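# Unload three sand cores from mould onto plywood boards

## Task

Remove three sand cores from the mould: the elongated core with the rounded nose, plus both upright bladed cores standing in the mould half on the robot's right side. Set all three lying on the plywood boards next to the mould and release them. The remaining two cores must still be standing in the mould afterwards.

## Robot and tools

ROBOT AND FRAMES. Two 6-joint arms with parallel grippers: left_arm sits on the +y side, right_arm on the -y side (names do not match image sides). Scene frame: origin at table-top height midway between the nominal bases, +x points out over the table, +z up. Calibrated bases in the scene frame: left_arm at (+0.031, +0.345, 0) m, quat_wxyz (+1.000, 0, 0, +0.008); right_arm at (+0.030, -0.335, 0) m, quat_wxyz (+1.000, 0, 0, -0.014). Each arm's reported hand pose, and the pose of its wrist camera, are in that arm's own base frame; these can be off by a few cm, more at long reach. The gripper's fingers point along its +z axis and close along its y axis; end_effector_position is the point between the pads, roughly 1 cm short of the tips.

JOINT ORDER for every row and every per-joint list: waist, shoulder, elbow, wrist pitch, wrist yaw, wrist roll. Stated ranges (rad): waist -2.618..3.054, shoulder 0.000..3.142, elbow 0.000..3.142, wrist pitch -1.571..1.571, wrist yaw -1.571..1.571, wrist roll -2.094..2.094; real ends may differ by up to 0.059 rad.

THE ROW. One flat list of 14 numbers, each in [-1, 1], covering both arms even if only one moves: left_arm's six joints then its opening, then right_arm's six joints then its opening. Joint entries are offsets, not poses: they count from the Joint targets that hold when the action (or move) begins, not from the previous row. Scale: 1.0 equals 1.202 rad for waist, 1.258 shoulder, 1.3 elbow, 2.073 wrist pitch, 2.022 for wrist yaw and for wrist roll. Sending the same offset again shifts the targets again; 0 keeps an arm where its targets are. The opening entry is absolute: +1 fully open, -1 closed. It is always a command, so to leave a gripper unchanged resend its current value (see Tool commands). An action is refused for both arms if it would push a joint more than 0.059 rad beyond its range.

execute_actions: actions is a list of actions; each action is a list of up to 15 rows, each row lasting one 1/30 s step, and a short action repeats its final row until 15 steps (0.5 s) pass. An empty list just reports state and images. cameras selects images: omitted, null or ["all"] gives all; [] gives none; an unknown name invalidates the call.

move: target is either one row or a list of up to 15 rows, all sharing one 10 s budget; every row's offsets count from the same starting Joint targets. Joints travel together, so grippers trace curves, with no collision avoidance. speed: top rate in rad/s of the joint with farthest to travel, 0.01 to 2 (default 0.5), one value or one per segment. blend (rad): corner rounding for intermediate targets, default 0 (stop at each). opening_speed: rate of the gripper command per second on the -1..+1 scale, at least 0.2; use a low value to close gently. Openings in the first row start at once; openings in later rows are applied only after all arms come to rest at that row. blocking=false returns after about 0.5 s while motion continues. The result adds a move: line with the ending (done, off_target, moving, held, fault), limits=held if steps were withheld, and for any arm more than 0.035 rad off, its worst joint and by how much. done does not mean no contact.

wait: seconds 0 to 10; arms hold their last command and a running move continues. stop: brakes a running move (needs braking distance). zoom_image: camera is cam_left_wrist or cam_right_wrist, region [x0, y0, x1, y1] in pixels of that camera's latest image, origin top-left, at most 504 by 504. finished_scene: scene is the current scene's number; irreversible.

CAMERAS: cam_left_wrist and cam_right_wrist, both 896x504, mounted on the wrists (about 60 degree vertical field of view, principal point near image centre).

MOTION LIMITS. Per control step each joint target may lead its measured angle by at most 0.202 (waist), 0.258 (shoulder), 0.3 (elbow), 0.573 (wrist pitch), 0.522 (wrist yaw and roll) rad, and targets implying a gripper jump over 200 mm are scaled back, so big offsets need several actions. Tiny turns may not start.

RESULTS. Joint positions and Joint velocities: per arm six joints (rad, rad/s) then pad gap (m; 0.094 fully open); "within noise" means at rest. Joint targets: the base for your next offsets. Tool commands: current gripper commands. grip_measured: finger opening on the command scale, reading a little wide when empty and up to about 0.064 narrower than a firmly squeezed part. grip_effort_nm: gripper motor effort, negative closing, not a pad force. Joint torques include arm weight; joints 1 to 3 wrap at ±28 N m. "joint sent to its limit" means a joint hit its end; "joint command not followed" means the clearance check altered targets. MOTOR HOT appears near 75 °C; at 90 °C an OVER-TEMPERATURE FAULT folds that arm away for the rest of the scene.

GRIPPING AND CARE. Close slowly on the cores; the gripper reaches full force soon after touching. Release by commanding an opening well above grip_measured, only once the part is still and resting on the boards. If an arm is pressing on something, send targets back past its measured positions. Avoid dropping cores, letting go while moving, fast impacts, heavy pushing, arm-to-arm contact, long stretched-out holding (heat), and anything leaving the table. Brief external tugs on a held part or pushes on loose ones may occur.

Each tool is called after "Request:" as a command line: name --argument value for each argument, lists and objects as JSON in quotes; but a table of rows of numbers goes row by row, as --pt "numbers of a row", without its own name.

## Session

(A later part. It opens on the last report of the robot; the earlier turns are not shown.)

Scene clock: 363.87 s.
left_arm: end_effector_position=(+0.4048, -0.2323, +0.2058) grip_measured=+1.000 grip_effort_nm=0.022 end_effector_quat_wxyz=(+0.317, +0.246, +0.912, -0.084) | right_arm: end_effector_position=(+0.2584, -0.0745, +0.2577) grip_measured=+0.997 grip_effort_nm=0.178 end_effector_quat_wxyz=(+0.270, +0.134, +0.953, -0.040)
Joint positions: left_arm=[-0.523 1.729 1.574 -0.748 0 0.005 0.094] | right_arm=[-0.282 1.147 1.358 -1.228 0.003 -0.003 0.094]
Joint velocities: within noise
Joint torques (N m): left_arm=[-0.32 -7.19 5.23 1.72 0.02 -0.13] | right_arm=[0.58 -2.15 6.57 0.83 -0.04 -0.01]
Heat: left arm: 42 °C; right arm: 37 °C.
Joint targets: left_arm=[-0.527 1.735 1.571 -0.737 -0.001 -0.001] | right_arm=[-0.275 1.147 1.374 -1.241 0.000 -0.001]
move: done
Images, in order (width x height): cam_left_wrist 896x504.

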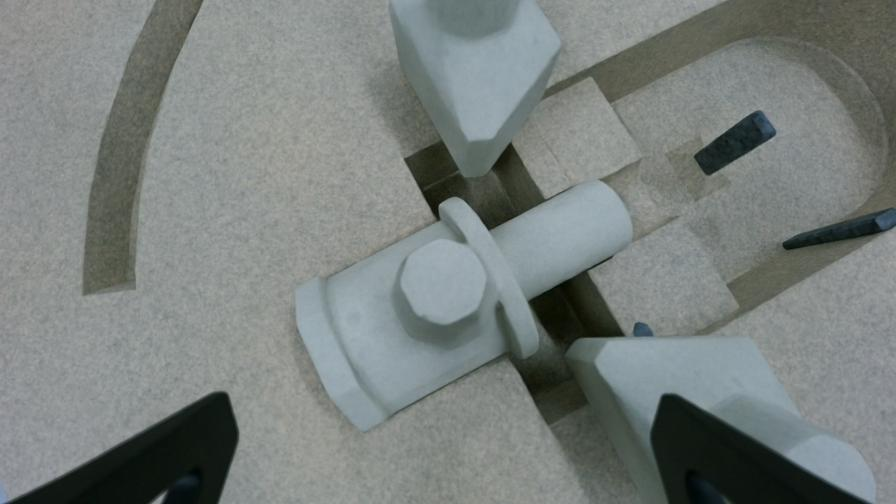

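Request:
move --pt "0 0.118 -0.0155 0.082 0 0 1 0 0 0 0 0 0 1" --pt "0 0.118 -0.0155 0.082 0 0 -0.5 0 0 0 0 0 0 1" --speed 0.3 --opening_speed 1 --cameras '["cam_left_wrist"]'

Scene clock: 377.73 s.
left_arm: end_effector_position=(+0.4385, -0.2517, +0.1594) grip_measured=-0.316 grip_effort_nm=-0.994 end_effector_quat_wxyz=(+0.323, +0.246, +0.910, -0.086) | right_arm: end_effector_position=(+0.2582, -0.0744, +0.2576) grip_measured=+0.997 grip_effort_nm=0.178 end_effector_quat_wxyz=(+0.270, +0.134, +0.953, -0.040)
Joint positions: left_arm=[-0.523 1.87 1.557 -0.577 0 0.005 0.032] | right_arm=[-0.282 1.147 1.358 -1.229 0.003 -0.003 0.094]
Joint velocities: within noise
Joint torques (N m): left_arm=[-0.25 -7.8 5 1.78 0.04 -0.13] | right_arm=[0.58 -2.17 6.58 0.84 -0.04 -0.01]
Heat: left arm: 42 °C; right arm: 36 °C.
Joint targets: left_arm=[-0.527 1.883 1.551 -0.567 0.000 -0.001] | right_arm=[-0.275 1.147 1.374 -1.241 0.000 -0.001]
move: done
Images, in order (width x height): cam_left_wrist 896x504.

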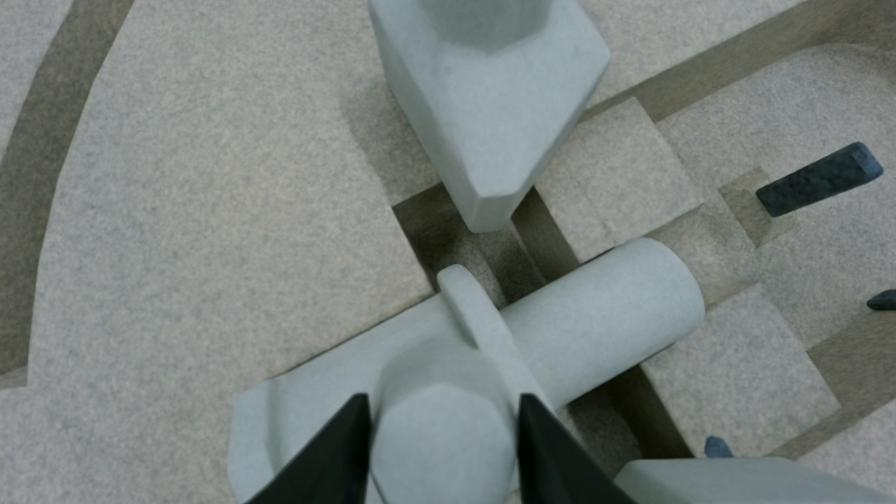

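Request:
move --pt "0 0 0 0 0 0 0.1 0 0 0 0 0 0 1" --pt "0 0.003 -0.0213 0.0148 0 0 0.1 0 0 0 0 0 0 1" --pt "0 0.003 -0.0213 0.0148 0 0 -0.5 0 0 0 0 0 0 1" --speed 0.3 --opening_speed 1 --cameras '["cam_left_wrist"]'

Scene clock: 385.87 s.
left_arm: end_effector_position=(+0.4390, -0.2520, +0.1542) grip_measured=-0.266 grip_effort_nm=-0.994 end_effector_quat_wxyz=(+0.325, +0.246, +0.909, -0.086) | right_arm: end_effector_position=(+0.2582, -0.0744, +0.2576) grip_measured=+0.997 grip_effort_nm=0.173 end_effector_quat_wxyz=(+0.270, +0.134, +0.953, -0.040)
Joint positions: left_arm=[-0.523 1.87 1.533 -0.547 0 0.005 0.034] | right_arm=[-0.282 1.147 1.358 -1.229 0.003 -0.003 0.094]
Joint velocities: within noise
Joint torques (N m): left_arm=[-0.25 -7.56 4.78 1.81 0.02 -0.11] | right_arm=[0.61 -2.15 6.58 0.85 -0.04 -0.02]
Heat: left arm: 42 °C; right arm: 36 °C.
Joint targets: left_arm=[-0.527 1.887 1.523 -0.536 0.000 -0.001] | right_arm=[-0.275 1.147 1.374 -1.241 0.000 -0.001]
move: done
Images, in order (width x height): cam_left_wrist 896x504.

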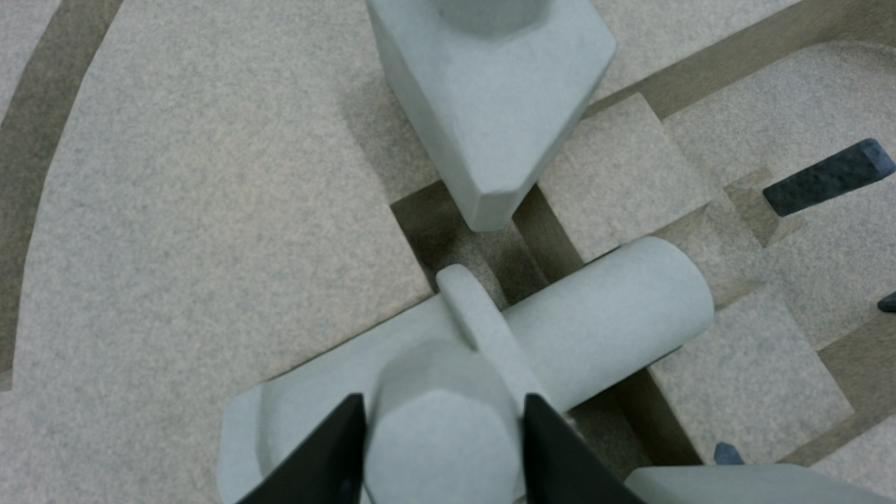

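Request:
move --pt "0 -0.005 0.163 -0.079 0 0 -0.5 0 0 0 0 0 0 1" --pt "0 0.034 0.405 -0.2045 0 0 -0.5 0 0 0 0 0 0 1" --pt "0.7496 -0.526 -0.087 -0.224 0 0 -0.5 0 0 0 0 0 0 1" --pt "0.7496 -0.58 -0.333 -0.0936 0 0 -0.5 0 0 0 0 0 0 1" --speed '[0.2,0.5,0.6,0.4]' --blend 0.05

Scene clock: 416.63 s.
left_arm: end_effector_position=(+0.2961, +0.1176, +0.1853) grip_measured=-0.268 grip_effort_nm=-0.994 end_effector_quat_wxyz=(+0.289, -0.176, +0.939, +0.058) | right_arm: end_effector_position=(+0.2582, -0.0744, +0.2575) grip_measured=+0.997 grip_effort_nm=0.173 end_effector_quat_wxyz=(+0.269, +0.134, +0.953, -0.040)
Joint positions: left_arm=[0.371 1.214 1.071 -0.83 -0.007 0.003 0.034] | right_arm=[-0.282 1.147 1.358 -1.23 0.003 -0.003 0.094]
Joint velocities: within noise
Joint torques (N m): left_arm=[0.29 -7.47 6.93 2.62 0.1 -0.12] | right_arm=[0.57 -2.17 6.56 0.85 -0.03 -0.01]
Heat: left arm: 42 °C; right arm: 36 °C.
Joint targets: left_arm=[0.374 1.157 1.091 -0.730 0.000 0.000] | right_arm=[-0.275 1.147 1.374 -1.241 0.000 -0.001]
move: off_target (left_arm); left_arm: the wrist pitch is farthest, 0.100 rad from its target

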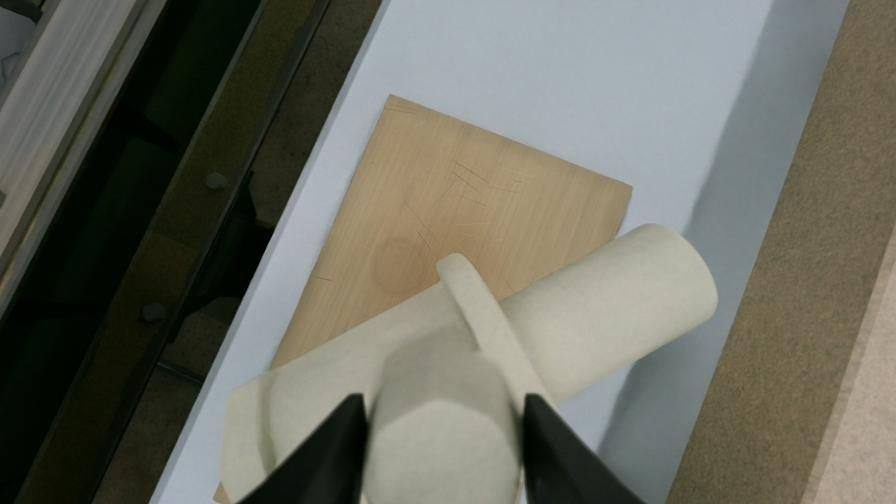

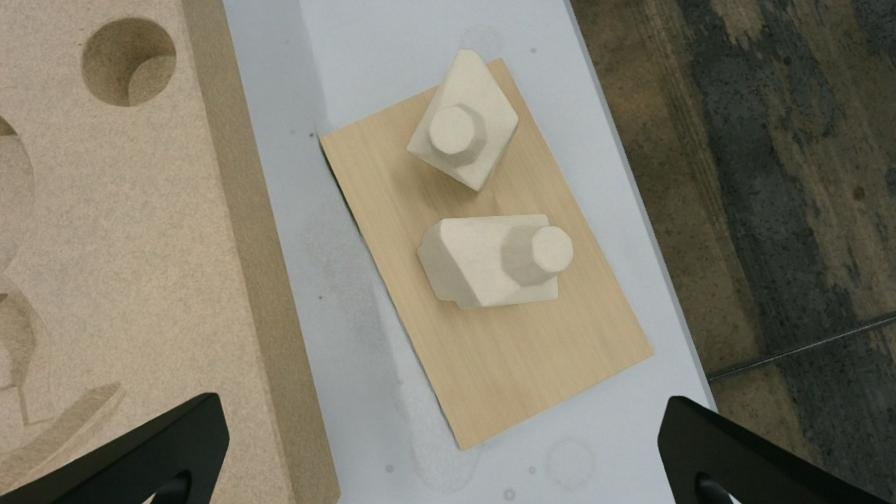

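Request:
move --target '[0.05,-0.044,-0.216,0.154,0,0,-0.5,0,0,0,0,0,0,1]' --speed 0.3 --cameras '["cam_left_wrist"]'

Scene clock: 424.13 s.
left_arm: end_effector_position=(+0.2908, +0.1342, +0.1351) grip_measured=-0.268 grip_effort_nm=-1.004 end_effector_quat_wxyz=(+0.325, -0.199, +0.922, +0.074) | right_arm: end_effector_position=(+0.2582, -0.0744, +0.2575) grip_measured=+0.997 grip_effort_nm=0.173 end_effector_quat_wxyz=(+0.269, +0.134, +0.953, -0.040)
Joint positions: left_arm=[0.426 1.157 0.791 -0.524 -0.006 0.003 0.034] | right_arm=[-0.282 1.147 1.358 -1.23 0.003 -0.003 0.094]
Joint velocities: within noise
Joint torques (N m): left_arm=[0.72 -7.13 7.02 2.9 0.11 -0.1] | right_arm=[0.58 -2.17 6.57 0.84 -0.04 -0.01]
Heat: left arm: 44 °C; right arm: 36 °C.
Joint targets: left_arm=[0.434 1.102 0.810 -0.411 0.000 0.000] | right_arm=[-0.275 1.147 1.374 -1.241 0.000 -0.001]
move: off_target (left_arm); left_arm: the wrist pitch is farthest, 0.114 rad from its target
Images, in order (width x height): cam_left_wrist 896x504.

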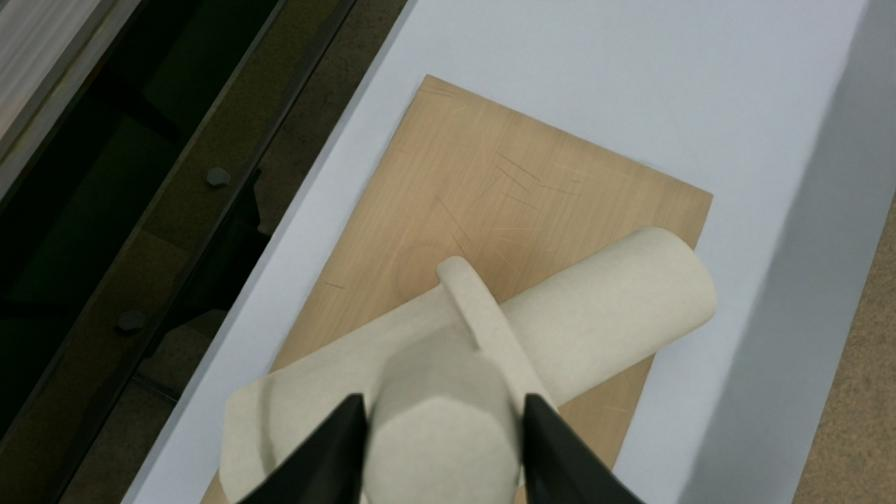

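Request:
move --target '[0,0.014,-0.058,0.045,0,0,-0.5,0,0,0,0,0,0,1]' --speed 0.1 --cameras '["cam_left_wrist"]'

Scene clock: 428.67 s.
left_arm: end_effector_position=(+0.2908, +0.1343, +0.1193) grip_measured=-0.268 grip_effort_nm=-1.004 end_effector_quat_wxyz=(+0.332, -0.198, +0.919, +0.075) | right_arm: end_effector_position=(+0.2582, -0.0744, +0.2575) grip_measured=+0.997 grip_effort_nm=0.173 end_effector_quat_wxyz=(+0.269, +0.134, +0.953, -0.040)
Joint positions: left_arm=[0.426 1.157 0.717 -0.435 -0.006 0.003 0.034] | right_arm=[-0.282 1.147 1.358 -1.23 0.003 -0.003 0.094]
Joint velocities: within noise
Joint torques (N m): left_arm=[0.7 -5.7 6.94 2.95 0.07 -0.1] | right_arm=[0.55 -2.15 6.57 0.85 -0.03 -0.02]
Heat: left arm: 45 °C; right arm: 36 °C.
Joint targets: left_arm=[0.434 1.120 0.734 -0.318 0.000 0.000] | right_arm=[-0.275 1.147 1.374 -1.241 0.000 -0.001]
move: off_target (left_arm); left_arm: the wrist pitch is farthest, 0.117 rad from its target
Images, in order (width x height): cam_left_wrist 896x504.

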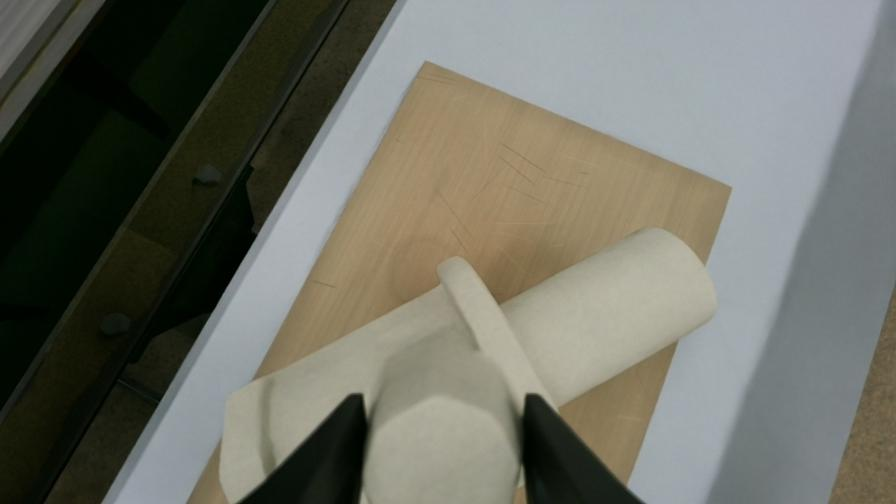

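Request:
move --target '[0,0.0053,-0.022,0.014,0,0,-0.5,0,0,0,0,0,0,1]' --speed 0.06 --cameras '[]'

Request:
move --target '[0,0.005,-0.02,0.013,0,0,-0.5,0,0,0,0,0,0,1]' --speed 0.06 --cameras '["cam_left_wrist"]'

Scene clock: 432.50 s.
left_arm: end_effector_position=(+0.2926, +0.1351, +0.1163) grip_measured=-0.268 grip_effort_nm=-0.999 end_effector_quat_wxyz=(+0.340, -0.198, +0.916, +0.077) | right_arm: end_effector_position=(+0.2582, -0.0744, +0.2575) grip_measured=+0.997 grip_effort_nm=0.178 end_effector_quat_wxyz=(+0.269, +0.134, +0.953, -0.040)
Joint positions: left_arm=[0.426 1.157 0.693 -0.394 -0.006 0.003 0.034] | right_arm=[-0.282 1.147 1.358 -1.23 0.003 -0.003 0.094]
Joint velocities: within noise
Joint torques (N m): left_arm=[0.66 -5.19 6.35 2.84 0.08 -0.11] | right_arm=[0.58 -2.15 6.57 0.85 -0.04 -0.01]
Heat: left arm: 46 °C; right arm: 36 °C.
Joint targets: left_arm=[0.434 1.126 0.706 -0.289 0.000 0.000] | right_arm=[-0.275 1.147 1.374 -1.241 0.000 -0.001]
move: off_target (left_arm); left_arm: the wrist pitch is farthest, 0.105 rad from its target
No camera images: "cameras" was empty.

Scene clock: 433.33 s.
left_arm: end_effector_position=(+0.2950, +0.1362, +0.1149) grip_measured=-0.268 grip_effort_nm=-0.994 end_effector_quat_wxyz=(+0.349, -0.197, +0.913, +0.079) | right_arm: end_effector_position=(+0.2582, -0.0744, +0.2575) grip_measured=+0.997 grip_effort_nm=0.173 end_effector_quat_wxyz=(+0.269, +0.134, +0.953, -0.040)
Joint positions: left_arm=[0.426 1.157 0.674 -0.355 -0.006 0.003 0.034] | right_arm=[-0.282 1.147 1.358 -1.23 0.003 -0.003 0.094]
Joint velocities: within noise
Joint torques (N m): left_arm=[0.73 -4.71 5.89 2.77 0.09 -0.12] | right_arm=[0.59 -2.15 6.6 0.85 -0.04 -0.01]
Heat: left arm: 46 °C; right arm: 36 °C.
Joint targets: left_arm=[0.434 1.133 0.680 -0.262 -0.001 0.000] | right_arm=[-0.275 1.147 1.374 -1.241 0.000 -0.001]
move: off_target (left_arm); left_arm: the wrist pitch is farthest, 0.093 rad from its target
Images, in order (width x height): cam_left_wrist 896x504.

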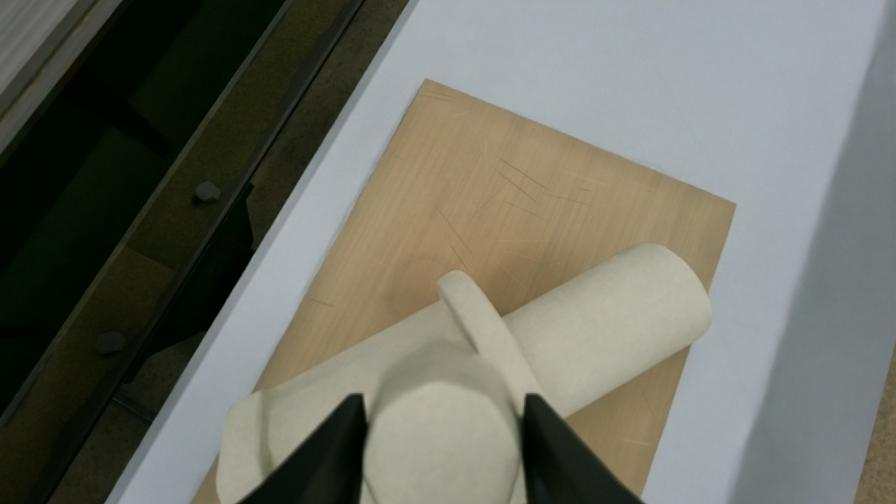

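Request:
move --pt "0 0 0 -0.015 0 0 -0.5 0 0 0 0 0 0 1" --pt "0 0 0 -0.015 0 0 0.1 0 0 0 0 0 0 1" --speed 0.06 --opening_speed 0.5 --cameras '["cam_left_wrist"]'

Scene clock: 438.13 s.
left_arm: end_effector_position=(+0.3032, +0.1400, +0.1234) grip_measured=+0.098 grip_effort_nm=0.144 end_effector_quat_wxyz=(+0.372, -0.195, +0.904, +0.084) | right_arm: end_effector_position=(+0.2582, -0.0744, +0.2575) grip_measured=+0.997 grip_effort_nm=0.178 end_effector_quat_wxyz=(+0.269, +0.134, +0.953, -0.040)
Joint positions: left_arm=[0.426 1.157 0.674 -0.304 -0.006 0.003 0.052] | right_arm=[-0.282 1.147 1.358 -1.23 0.003 -0.003 0.094]
Joint velocities: within noise
Joint torques (N m): left_arm=[0.62 -4.72 5.96 1.89 0.08 -0.11] | right_arm=[0.61 -2.17 6.56 0.86 -0.04 -0.01]
Heat: left arm: 47 °C; right arm: 36 °C.
Joint targets: left_arm=[0.434 1.133 0.680 -0.293 -0.001 0.000] | right_arm=[-0.275 1.147 1.374 -1.241 0.000 -0.001]
move: done; target 2's new numbers were sent with left_arm's wrist pitch 0.062 rad from that target
Images, in order (width x height): cam_left_wrist 896x504.

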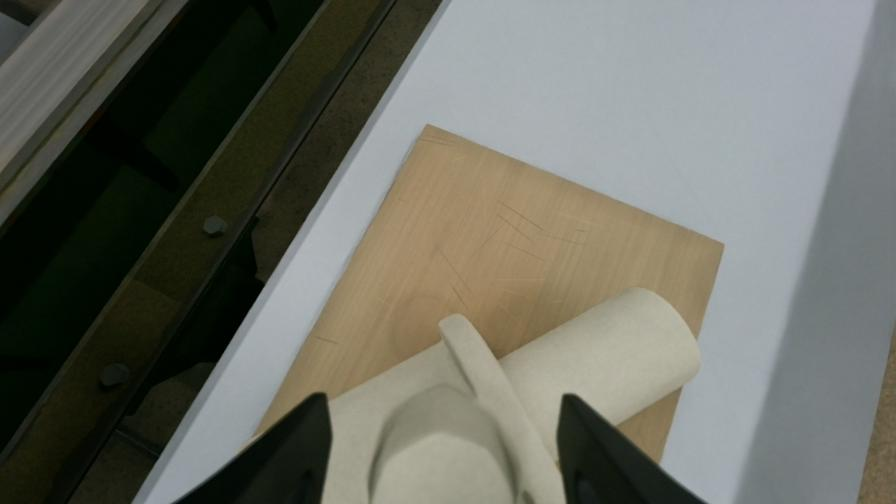

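Request:
move --pt "0 0 0 0 0 0 1 0 0 0 0 0 0 1" --pt "0 -0.203 0.071 -0.187 0 0 1 0 0 0 0 0 0 1" --pt "0 -0.203 0.45 -0.45 0 0 1 0 0 0 0 0 0 1" --speed '[0.5,0.3,0.6]' --opening_speed 1

Scene clock: 446.03 s.
left_arm: end_effector_position=(+0.2023, +0.0942, +0.2780) grip_measured=+0.998 grip_effort_nm=0.144 end_effector_quat_wxyz=(+0.341, -0.198, +0.916, +0.077) | right_arm: end_effector_position=(+0.2582, -0.0744, +0.2575) grip_measured=+0.997 grip_effort_nm=0.178 end_effector_quat_wxyz=(+0.269, +0.134, +0.953, -0.040)
Joint positions: left_arm=[0.426 0.883 1.246 -1.218 -0.006 0.003 0.094] | right_arm=[-0.282 1.147 1.358 -1.23 0.003 -0.003 0.094]
Joint velocities: within noise
Joint torques (N m): left_arm=[0.64 -0.42 6.11 1.64 0.08 -0.1] | right_arm=[0.59 -2.17 6.58 0.85 -0.04 -0.02]
Heat: left arm: 45 °C; right arm: 36 °C.
Joint targets: left_arm=[0.434 0.877 1.265 -1.226 -0.001 0.000] | right_arm=[-0.275 1.147 1.374 -1.241 0.000 -0.001]
move: done

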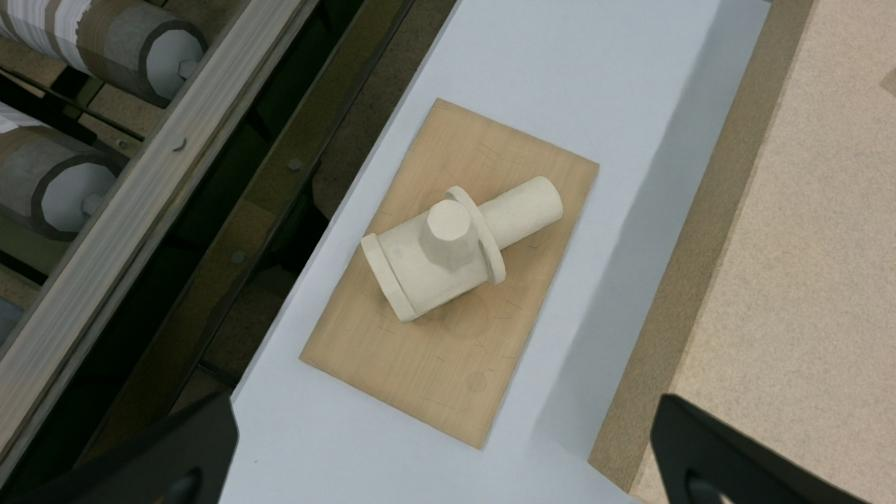

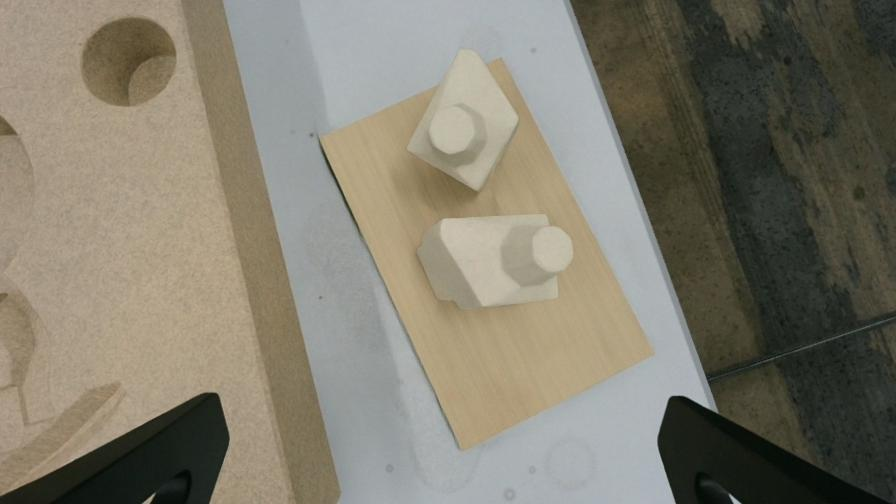

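Request:
finished_scene --scene 1

The scene is finished: the task was done.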